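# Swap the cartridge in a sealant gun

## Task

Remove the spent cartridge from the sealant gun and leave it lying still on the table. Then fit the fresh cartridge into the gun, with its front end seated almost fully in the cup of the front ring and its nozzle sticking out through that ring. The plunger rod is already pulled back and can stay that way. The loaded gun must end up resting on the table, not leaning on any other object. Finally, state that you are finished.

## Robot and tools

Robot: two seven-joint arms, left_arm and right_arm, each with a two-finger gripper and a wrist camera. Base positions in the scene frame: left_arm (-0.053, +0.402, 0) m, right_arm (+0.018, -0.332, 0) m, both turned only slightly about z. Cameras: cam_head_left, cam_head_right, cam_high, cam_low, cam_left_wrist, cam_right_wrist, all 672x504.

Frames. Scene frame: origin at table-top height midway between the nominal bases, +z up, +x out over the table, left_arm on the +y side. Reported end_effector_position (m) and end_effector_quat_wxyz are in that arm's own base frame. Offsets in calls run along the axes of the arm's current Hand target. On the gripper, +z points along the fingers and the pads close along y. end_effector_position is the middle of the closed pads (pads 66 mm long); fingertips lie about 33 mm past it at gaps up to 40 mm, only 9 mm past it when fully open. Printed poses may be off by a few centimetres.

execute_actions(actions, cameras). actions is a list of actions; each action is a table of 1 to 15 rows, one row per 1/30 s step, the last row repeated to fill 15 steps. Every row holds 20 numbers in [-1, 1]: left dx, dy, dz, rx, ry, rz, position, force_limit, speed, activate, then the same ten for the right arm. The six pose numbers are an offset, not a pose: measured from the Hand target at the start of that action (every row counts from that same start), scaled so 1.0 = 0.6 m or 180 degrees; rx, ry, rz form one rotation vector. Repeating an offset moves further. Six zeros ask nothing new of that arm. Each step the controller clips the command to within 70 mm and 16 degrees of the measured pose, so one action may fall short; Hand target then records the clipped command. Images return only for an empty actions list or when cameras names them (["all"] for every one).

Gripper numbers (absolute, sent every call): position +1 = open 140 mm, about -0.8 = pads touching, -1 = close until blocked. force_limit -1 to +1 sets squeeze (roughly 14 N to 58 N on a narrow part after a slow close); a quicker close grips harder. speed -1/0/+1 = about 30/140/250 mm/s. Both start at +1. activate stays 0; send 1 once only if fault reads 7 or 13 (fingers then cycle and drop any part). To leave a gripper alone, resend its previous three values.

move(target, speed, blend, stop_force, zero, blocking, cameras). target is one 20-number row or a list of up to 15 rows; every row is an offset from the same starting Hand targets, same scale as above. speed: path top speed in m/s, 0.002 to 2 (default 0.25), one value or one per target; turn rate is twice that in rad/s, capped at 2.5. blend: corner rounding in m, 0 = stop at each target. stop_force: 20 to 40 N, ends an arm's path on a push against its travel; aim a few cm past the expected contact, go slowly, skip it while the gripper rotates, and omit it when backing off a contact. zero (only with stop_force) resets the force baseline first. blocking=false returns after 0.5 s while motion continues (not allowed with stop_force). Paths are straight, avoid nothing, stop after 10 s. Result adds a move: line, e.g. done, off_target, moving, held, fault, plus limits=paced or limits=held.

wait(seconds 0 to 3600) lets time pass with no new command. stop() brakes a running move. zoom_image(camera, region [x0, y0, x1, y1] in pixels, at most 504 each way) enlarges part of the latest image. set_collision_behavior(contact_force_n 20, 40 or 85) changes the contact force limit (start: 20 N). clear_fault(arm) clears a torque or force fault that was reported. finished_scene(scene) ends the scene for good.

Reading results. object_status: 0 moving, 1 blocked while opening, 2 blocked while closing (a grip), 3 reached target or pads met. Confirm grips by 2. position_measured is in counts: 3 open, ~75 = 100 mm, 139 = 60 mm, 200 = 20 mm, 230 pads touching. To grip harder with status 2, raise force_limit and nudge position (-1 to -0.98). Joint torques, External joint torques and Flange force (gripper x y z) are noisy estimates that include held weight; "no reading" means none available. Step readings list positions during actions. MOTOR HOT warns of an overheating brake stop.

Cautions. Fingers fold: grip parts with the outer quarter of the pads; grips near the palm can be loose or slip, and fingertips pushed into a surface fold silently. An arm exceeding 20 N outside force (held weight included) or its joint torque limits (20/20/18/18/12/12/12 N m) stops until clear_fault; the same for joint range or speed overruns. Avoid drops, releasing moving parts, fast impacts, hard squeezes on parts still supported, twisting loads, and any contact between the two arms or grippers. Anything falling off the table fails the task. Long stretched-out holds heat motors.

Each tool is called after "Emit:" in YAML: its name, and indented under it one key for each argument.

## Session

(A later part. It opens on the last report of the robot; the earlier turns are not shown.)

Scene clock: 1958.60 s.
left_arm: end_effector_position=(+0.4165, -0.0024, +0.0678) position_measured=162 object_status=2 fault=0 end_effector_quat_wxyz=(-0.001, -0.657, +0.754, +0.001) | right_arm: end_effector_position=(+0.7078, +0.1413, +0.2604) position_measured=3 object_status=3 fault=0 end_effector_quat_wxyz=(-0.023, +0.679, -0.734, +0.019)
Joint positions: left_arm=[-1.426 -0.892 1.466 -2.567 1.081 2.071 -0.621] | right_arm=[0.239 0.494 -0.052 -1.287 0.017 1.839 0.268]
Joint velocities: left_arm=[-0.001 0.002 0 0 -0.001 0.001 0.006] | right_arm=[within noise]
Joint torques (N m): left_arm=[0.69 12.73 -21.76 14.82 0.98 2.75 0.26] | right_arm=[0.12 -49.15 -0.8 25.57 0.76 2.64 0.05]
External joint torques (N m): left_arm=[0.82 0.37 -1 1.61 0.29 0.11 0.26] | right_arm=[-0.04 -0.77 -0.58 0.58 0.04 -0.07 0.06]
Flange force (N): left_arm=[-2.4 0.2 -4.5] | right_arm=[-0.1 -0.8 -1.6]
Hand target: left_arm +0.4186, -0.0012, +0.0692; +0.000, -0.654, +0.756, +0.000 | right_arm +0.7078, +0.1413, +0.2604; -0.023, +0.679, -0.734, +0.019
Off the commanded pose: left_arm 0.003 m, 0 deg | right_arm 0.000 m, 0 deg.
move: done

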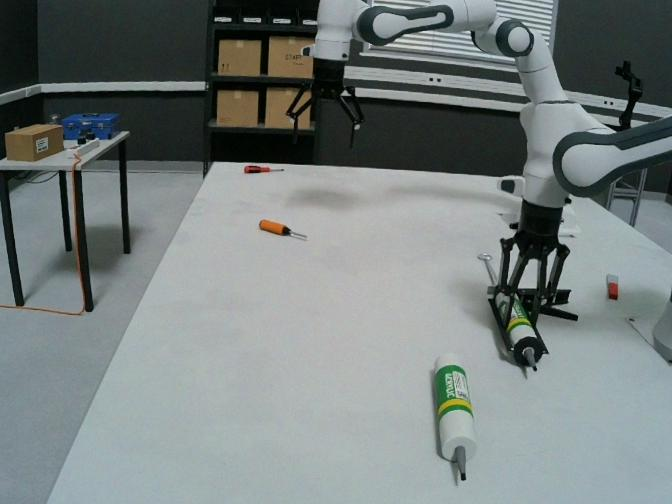

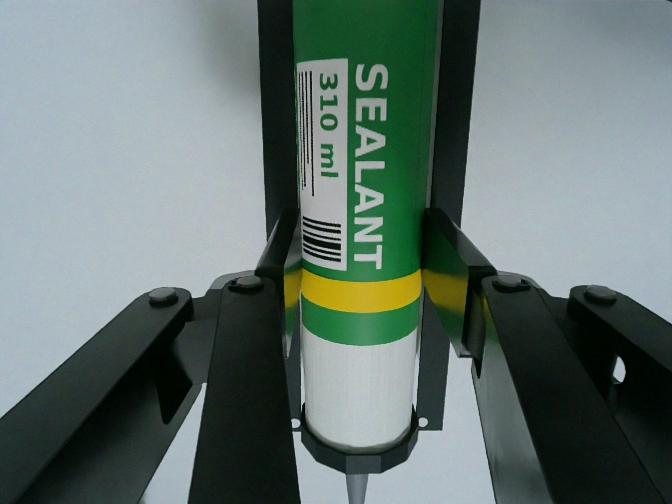

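Emit:
move:
  target: [0.0011,0,0.0036,0,-0.0056,0,-1,0,-1,0,0,0,0,0,0,0,1,1,1,0]
  speed: 0.02
  cameras: ["cam_low","cam_left_wrist"]

Emit:
zoom_image:
  camera: "cam_left_wrist"
  region: [270, 384, 450, 504]

Emit:
zoom_image:
  camera: "cam_low"
  region: [500, 315, 560, 385]

Scene clock: 1985.30 s.
left_arm: end_effector_position=(+0.4163, -0.0025, +0.0664) position_measured=162 object_status=2 fault=0 end_effector_quat_wxyz=(+0.004, -0.652, +0.758, +0.007) | right_arm: end_effector_position=(+0.7078, +0.1413, +0.2604) position_measured=3 object_status=3 fault=0 end_effector_quat_wxyz=(-0.023, +0.679, -0.734, +0.019)
Joint positions: left_arm=[-1.436 -0.879 1.467 -2.568 1.087 2.073 -0.622] | right_arm=[0.239 0.494 -0.052 -1.287 0.017 1.839 0.268]
Joint velocities: left_arm=[0 0.001 0 0 0 0.003 -0.003] | right_arm=[within noise]
Joint torques (N m): left_arm=[-0.18 14.02 -21.09 14.2 1.48 3.03 -0.2] | right_arm=[0.2 -49.15 -0.81 25.55 0.75 2.64 0.05]
External joint torques (N m): left_arm=[-0.24 1.89 -0.73 0.83 0.79 0.44 -0.21] | right_arm=[-0.05 -0.86 -0.65 0.61 0.03 -0.05 0.06]
Flange force (N): left_arm=[1.6 -2.7 1.5] | right_arm=[0.0 -0.7 -1.7]
Hand target: left_arm +0.4185, -0.0018, +0.0670; +0.007, -0.654, +0.756, +0.006 | right_arm +0.7078, +0.1413, +0.2604; -0.023, +0.679, -0.734, +0.019
Off the commanded pose: left_arm 0.002 m, 0 deg | right_arm 0.000 m, 0 deg.
move: done

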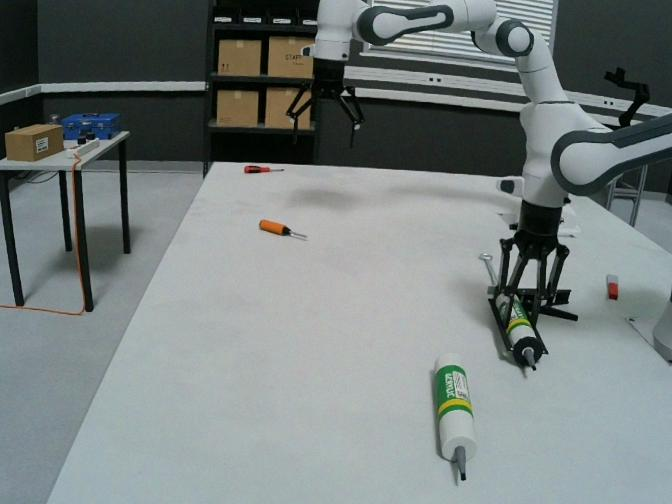

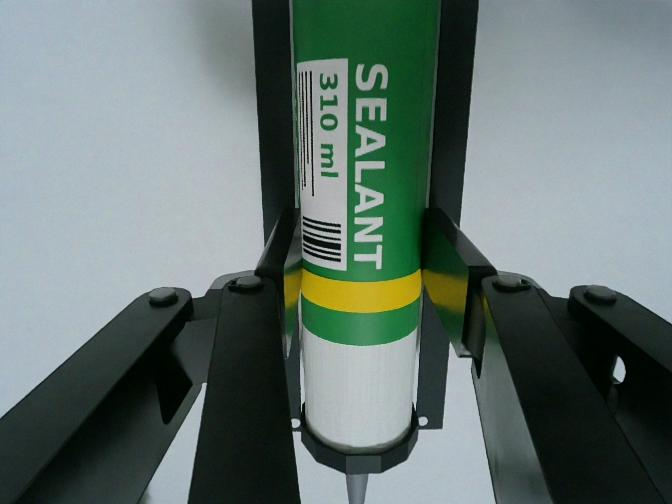

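Scaled by 2.800.

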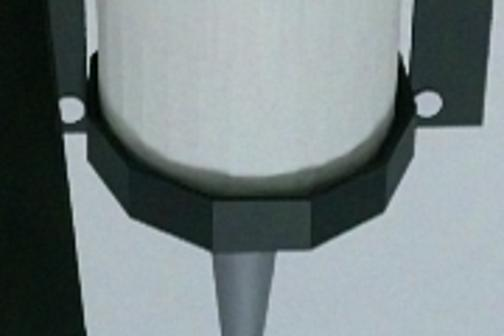

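Scaled by 7.200.

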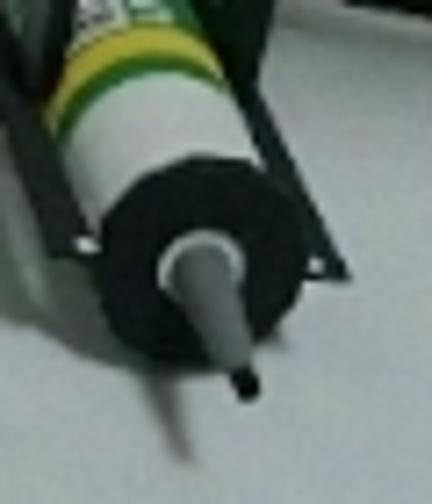

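Emit:
execute_actions:
  actions:
    - [[0,0,0,0,0,0,-0.1,0,-1,0,0,0,0,0,0,0,1,1,1,0]]
    - [[0,0,0,0,0,0,-0.1,0,-1,0,0,0,0,0,0,0,1,1,1,0]]
  cameras: ["cam_low","cam_left_wrist"]

Emit:
zoom_image:
  camera: "cam_left_wrist"
  region: [270, 384, 450, 504]

Scene clock: 1992.20 s.
left_arm: end_effector_position=(+0.4170, -0.0023, +0.0665) position_measured=141 object_status=3 fault=0 end_effector_quat_wxyz=(+0.005, -0.652, +0.758, +0.007) | right_arm: end_effector_position=(+0.7078, +0.1413, +0.2604) position_measured=3 object_status=3 fault=0 end_effector_quat_wxyz=(-0.023, +0.679, -0.734, +0.019)
Joint positions: left_arm=[-1.436 -0.877 1.467 -2.568 1.087 2.075 -0.623] | right_arm=[0.239 0.494 -0.052 -1.287 0.017 1.839 0.268]
Joint torques (N m): left_arm=[-0.31 13.76 -20.52 13.7 1.1 2.83 -0.07] | right_arm=[0.2 -49.14 -0.82 25.58 0.77 2.62 0.08]
External joint torques (N m): left_arm=[-0.26 1.62 -0.07 0.28 0.41 0.21 -0.07] | right_arm=[0.11 -0.89 -0.55 0.69 0.06 -0.07 0.09]
External joint torques at the end of the 1st action: left_arm=[-0.32 1.98 -0.14 0.35 0.51 0.21 -0.05] | right_arm=[0.27 -0.85 -0.34 0.62 0.03 -0.06 0.03]
Flange force (N): left_arm=[1.3 -2.5 2.4] | right_arm=[-0.3 -1.0 -1.9]
Flange force at the end of the 1st action (N): left_arm=[1.5 -2.9 2.6] | right_arm=[-0.4 -0.6 -1.7]
Hand target: left_arm +0.4185, -0.0018, +0.0670; +0.007, -0.654, +0.756, +0.006 | right_arm +0.7078, +0.1413, +0.2604; -0.023, +0.679, -0.734, +0.019
Off the commanded pose: left_arm 0.002 m, 0 deg | right_arm 0.000 m, 0 deg.
Step readings (end_effector_position of left_arm | right_arm; steps 1 to 15: 1st action; 16 to 30: 2nd action):
0: (+0.4164, -0.0025, +0.0664) | (+0.7078, +0.1413, +0.2604)
1: (+0.4164, -0.0025, +0.0664) | (+0.7078, +0.1413, +0.2604)
2: (+0.4164, -0.0025, +0.0664) | (+0.7078, +0.1413, +0.2604)
4: (+0.4164, -0.0024, +0.0664) | (+0.7078, +0.1413, +0.2604)
8: (+0.4166, -0.0023, +0.0664) | (+0.7078, +0.1413, +0.2604)
15: (+0.4169, -0.0023, +0.0665) | (+0.7078, +0.1413, +0.2604)
16: (+0.4169, -0.0023, +0.0665) | (+0.7078, +0.1413, +0.2604)
17: (+0.4169, -0.0023, +0.0665) | (+0.7078, +0.1413, +0.2604)
19: (+0.4169, -0.0023, +0.0665) | (+0.7078, +0.1413, +0.2604)
23: (+0.4170, -0.0023, +0.0665) | (+0.7078, +0.1413, +0.2604)
30: (+0.4170, -0.0023, +0.0665) | (+0.7078, +0.1413, +0.2604)

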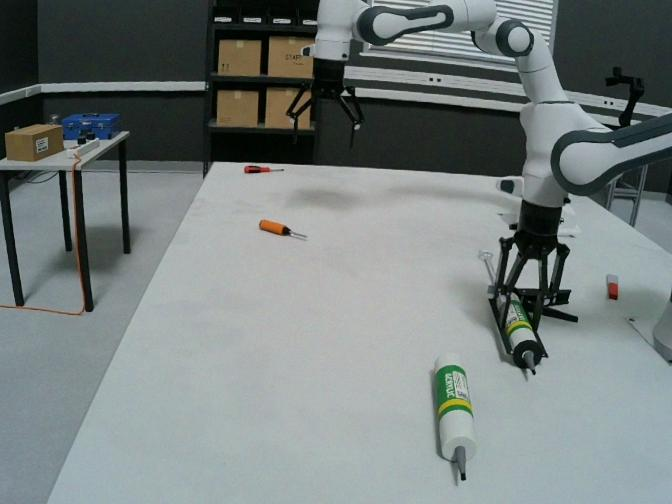

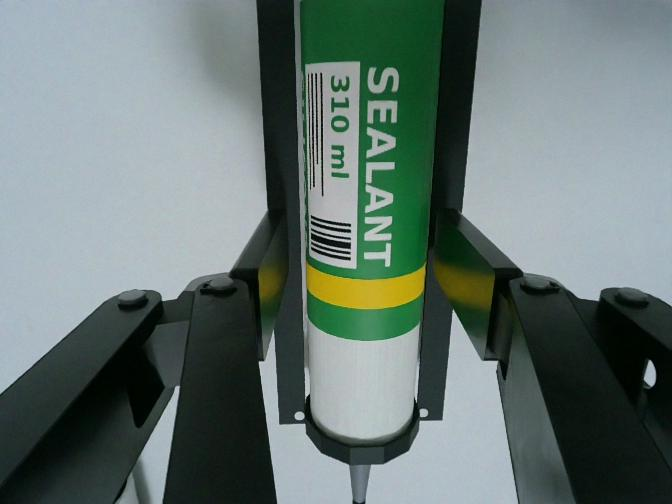

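Scaled by 2.800.

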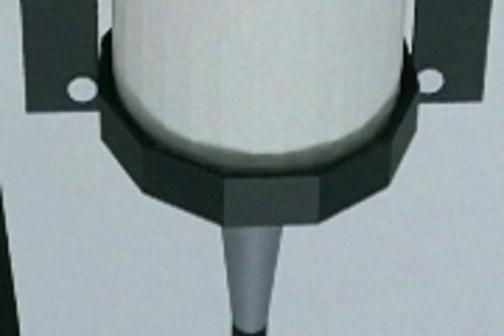

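Emit:
zoom_image:
  camera: "cam_low"
  region: [500, 315, 560, 385]

Scaled by 7.200.

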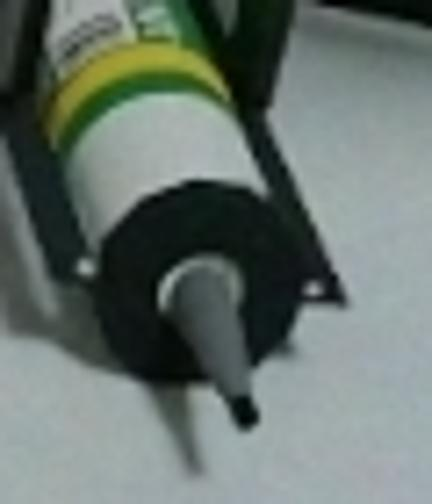

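Emit:
move:
  target: [0,0,-0.1,0,0.0056,0,-0.1,0,-1,0,0,0,0,0,0,0,1,1,1,0]
  speed: 0.1
  cameras: ["cam_low","cam_left_wrist","cam_high","cam_head_left"]

Emit:
zoom_image:
  camera: "cam_left_wrist"
  region: [250, 150, 500, 504]

Emit:
zoom_image:
  camera: "cam_high"
  region: [430, 140, 600, 270]

Emit:
zoom_image:
  camera: "cam_head_left"
  region: [140, 210, 260, 300]

Scene clock: 2030.00 s.
left_arm: end_effector_position=(+0.4189, -0.0028, +0.1265) position_measured=141 object_status=3 fault=0 end_effector_quat_wxyz=(+0.002, -0.657, +0.754, +0.000) | right_arm: end_effector_position=(+0.7078, +0.1413, +0.2604) position_measured=3 object_status=3 fault=0 end_effector_quat_wxyz=(-0.023, +0.679, -0.734, +0.019)
Joint positions: left_arm=[-1.348 -0.917 1.286 -2.532 0.966 1.951 -0.578] | right_arm=[0.239 0.494 -0.052 -1.287 0.017 1.839 0.268]
Joint velocities: left_arm=[0 0 0.001 0.001 0 -0.004 0.006] | right_arm=[within noise]
Joint torques (N m): left_arm=[-0.12 10.66 -21.22 15.72 0.32 2.42 0.25] | right_arm=[0.21 -49.16 -0.87 25.53 0.76 2.63 0.02]
External joint torques (N m): left_arm=[-0.17 0.34 -0.49 0.33 -0.4 -0.21 0.25] | right_arm=[0.15 -1.09 -0.58 0.71 0.04 -0.05 0.02]
Flange force (N): left_arm=[0.1 -1.0 -2.7] | right_arm=[-0.1 -0.3 -1.9]
Hand target: left_arm +0.4183, -0.0029, +0.1270; +0.000, -0.654, +0.756, +0.000 | right_arm +0.7078, +0.1413, +0.2604; -0.023, +0.679, -0.734, +0.019
Off the commanded pose: left_arm 0.001 m, 0 deg | right_arm 0.000 m, 0 deg.
move: done
Images, in order (width x height): cam_head_left 672x504, cam_high 672x504, cam_low 672x504, cam_left_wrist 672x504.

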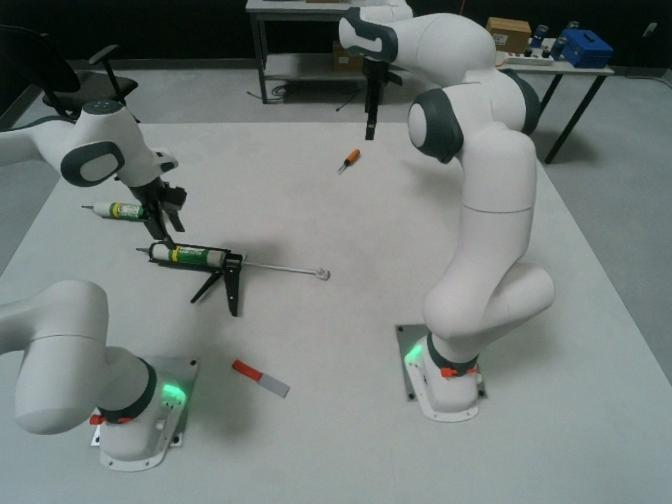

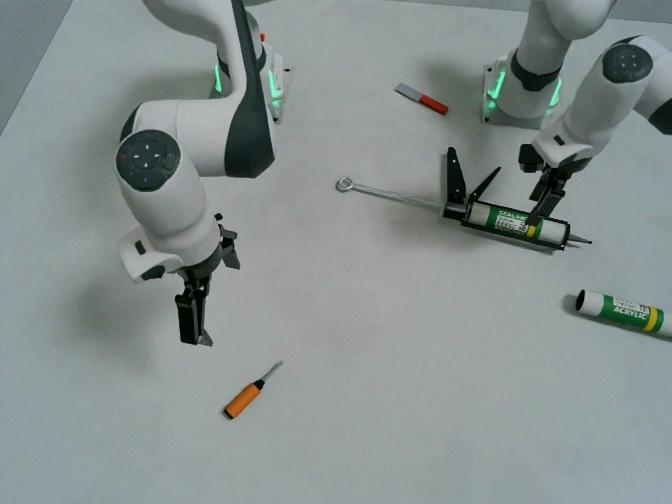

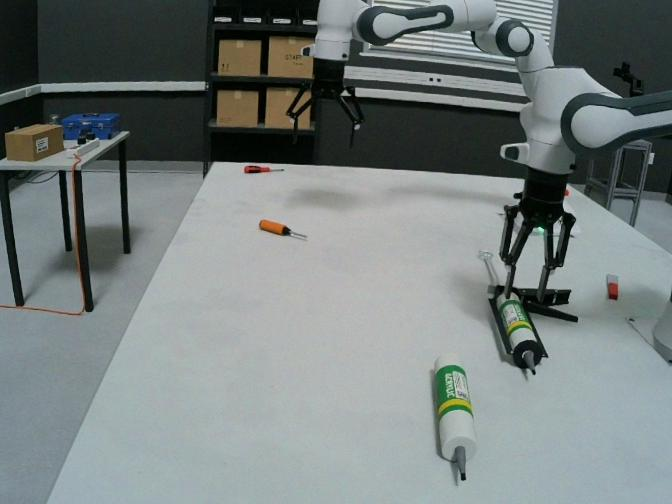

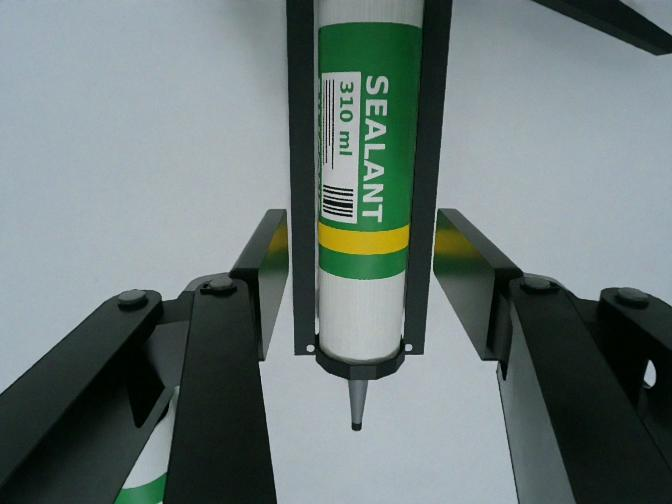

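Scaled by 1.424.

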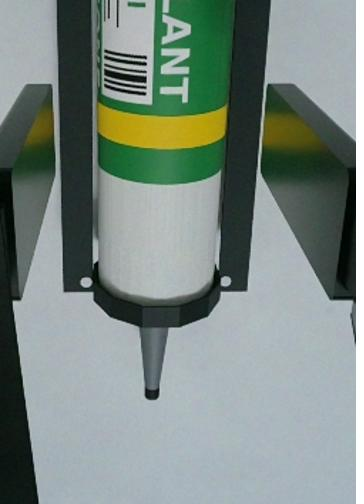

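Scaled by 2.965.

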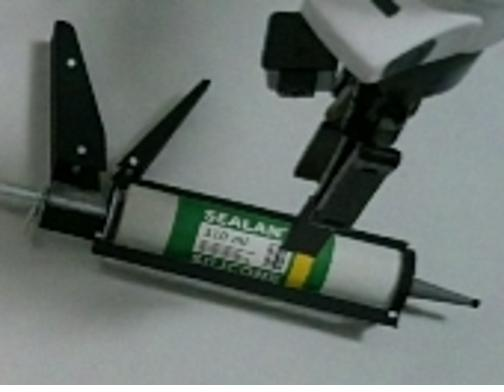

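Scaled by 4.200.

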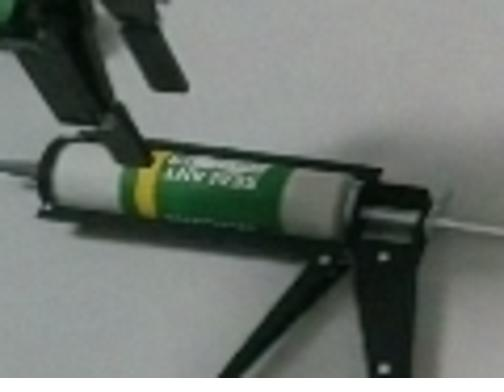

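Emit:
zoom_image:
  camera: "cam_left_wrist"
  region: [290, 300, 430, 440]

Emit:
zoom_image:
  camera: "cam_low"
  region: [490, 305, 560, 385]

Scaled by 3.600.

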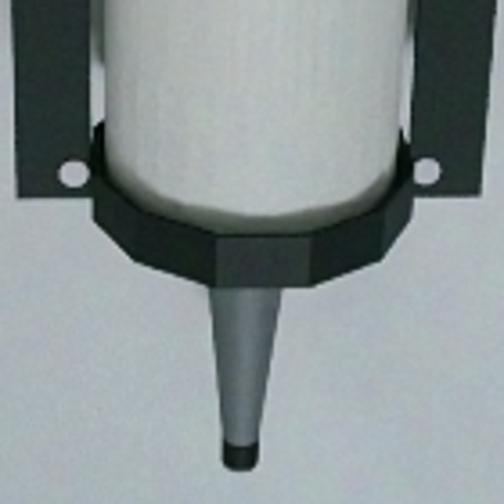

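Scaled by 6.300.

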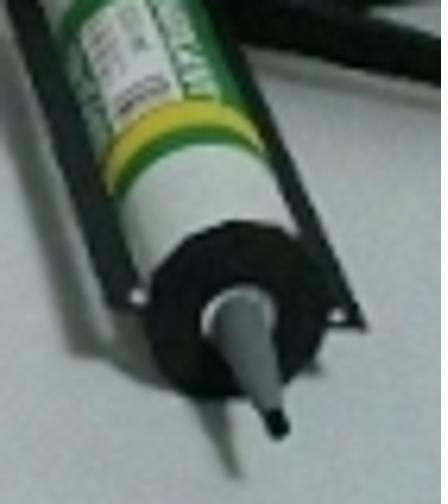

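Emit:
zoom_image:
  camera: "cam_left_wrist"
  region: [290, 180, 440, 310]

Scaled by 3.360.

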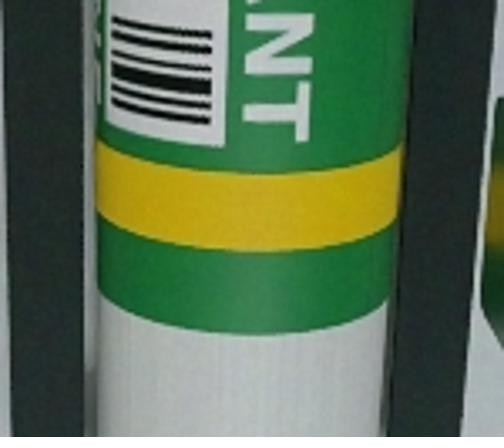

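Emit:
finished_scene:
  scene: 2

The scene is finished: the task was done.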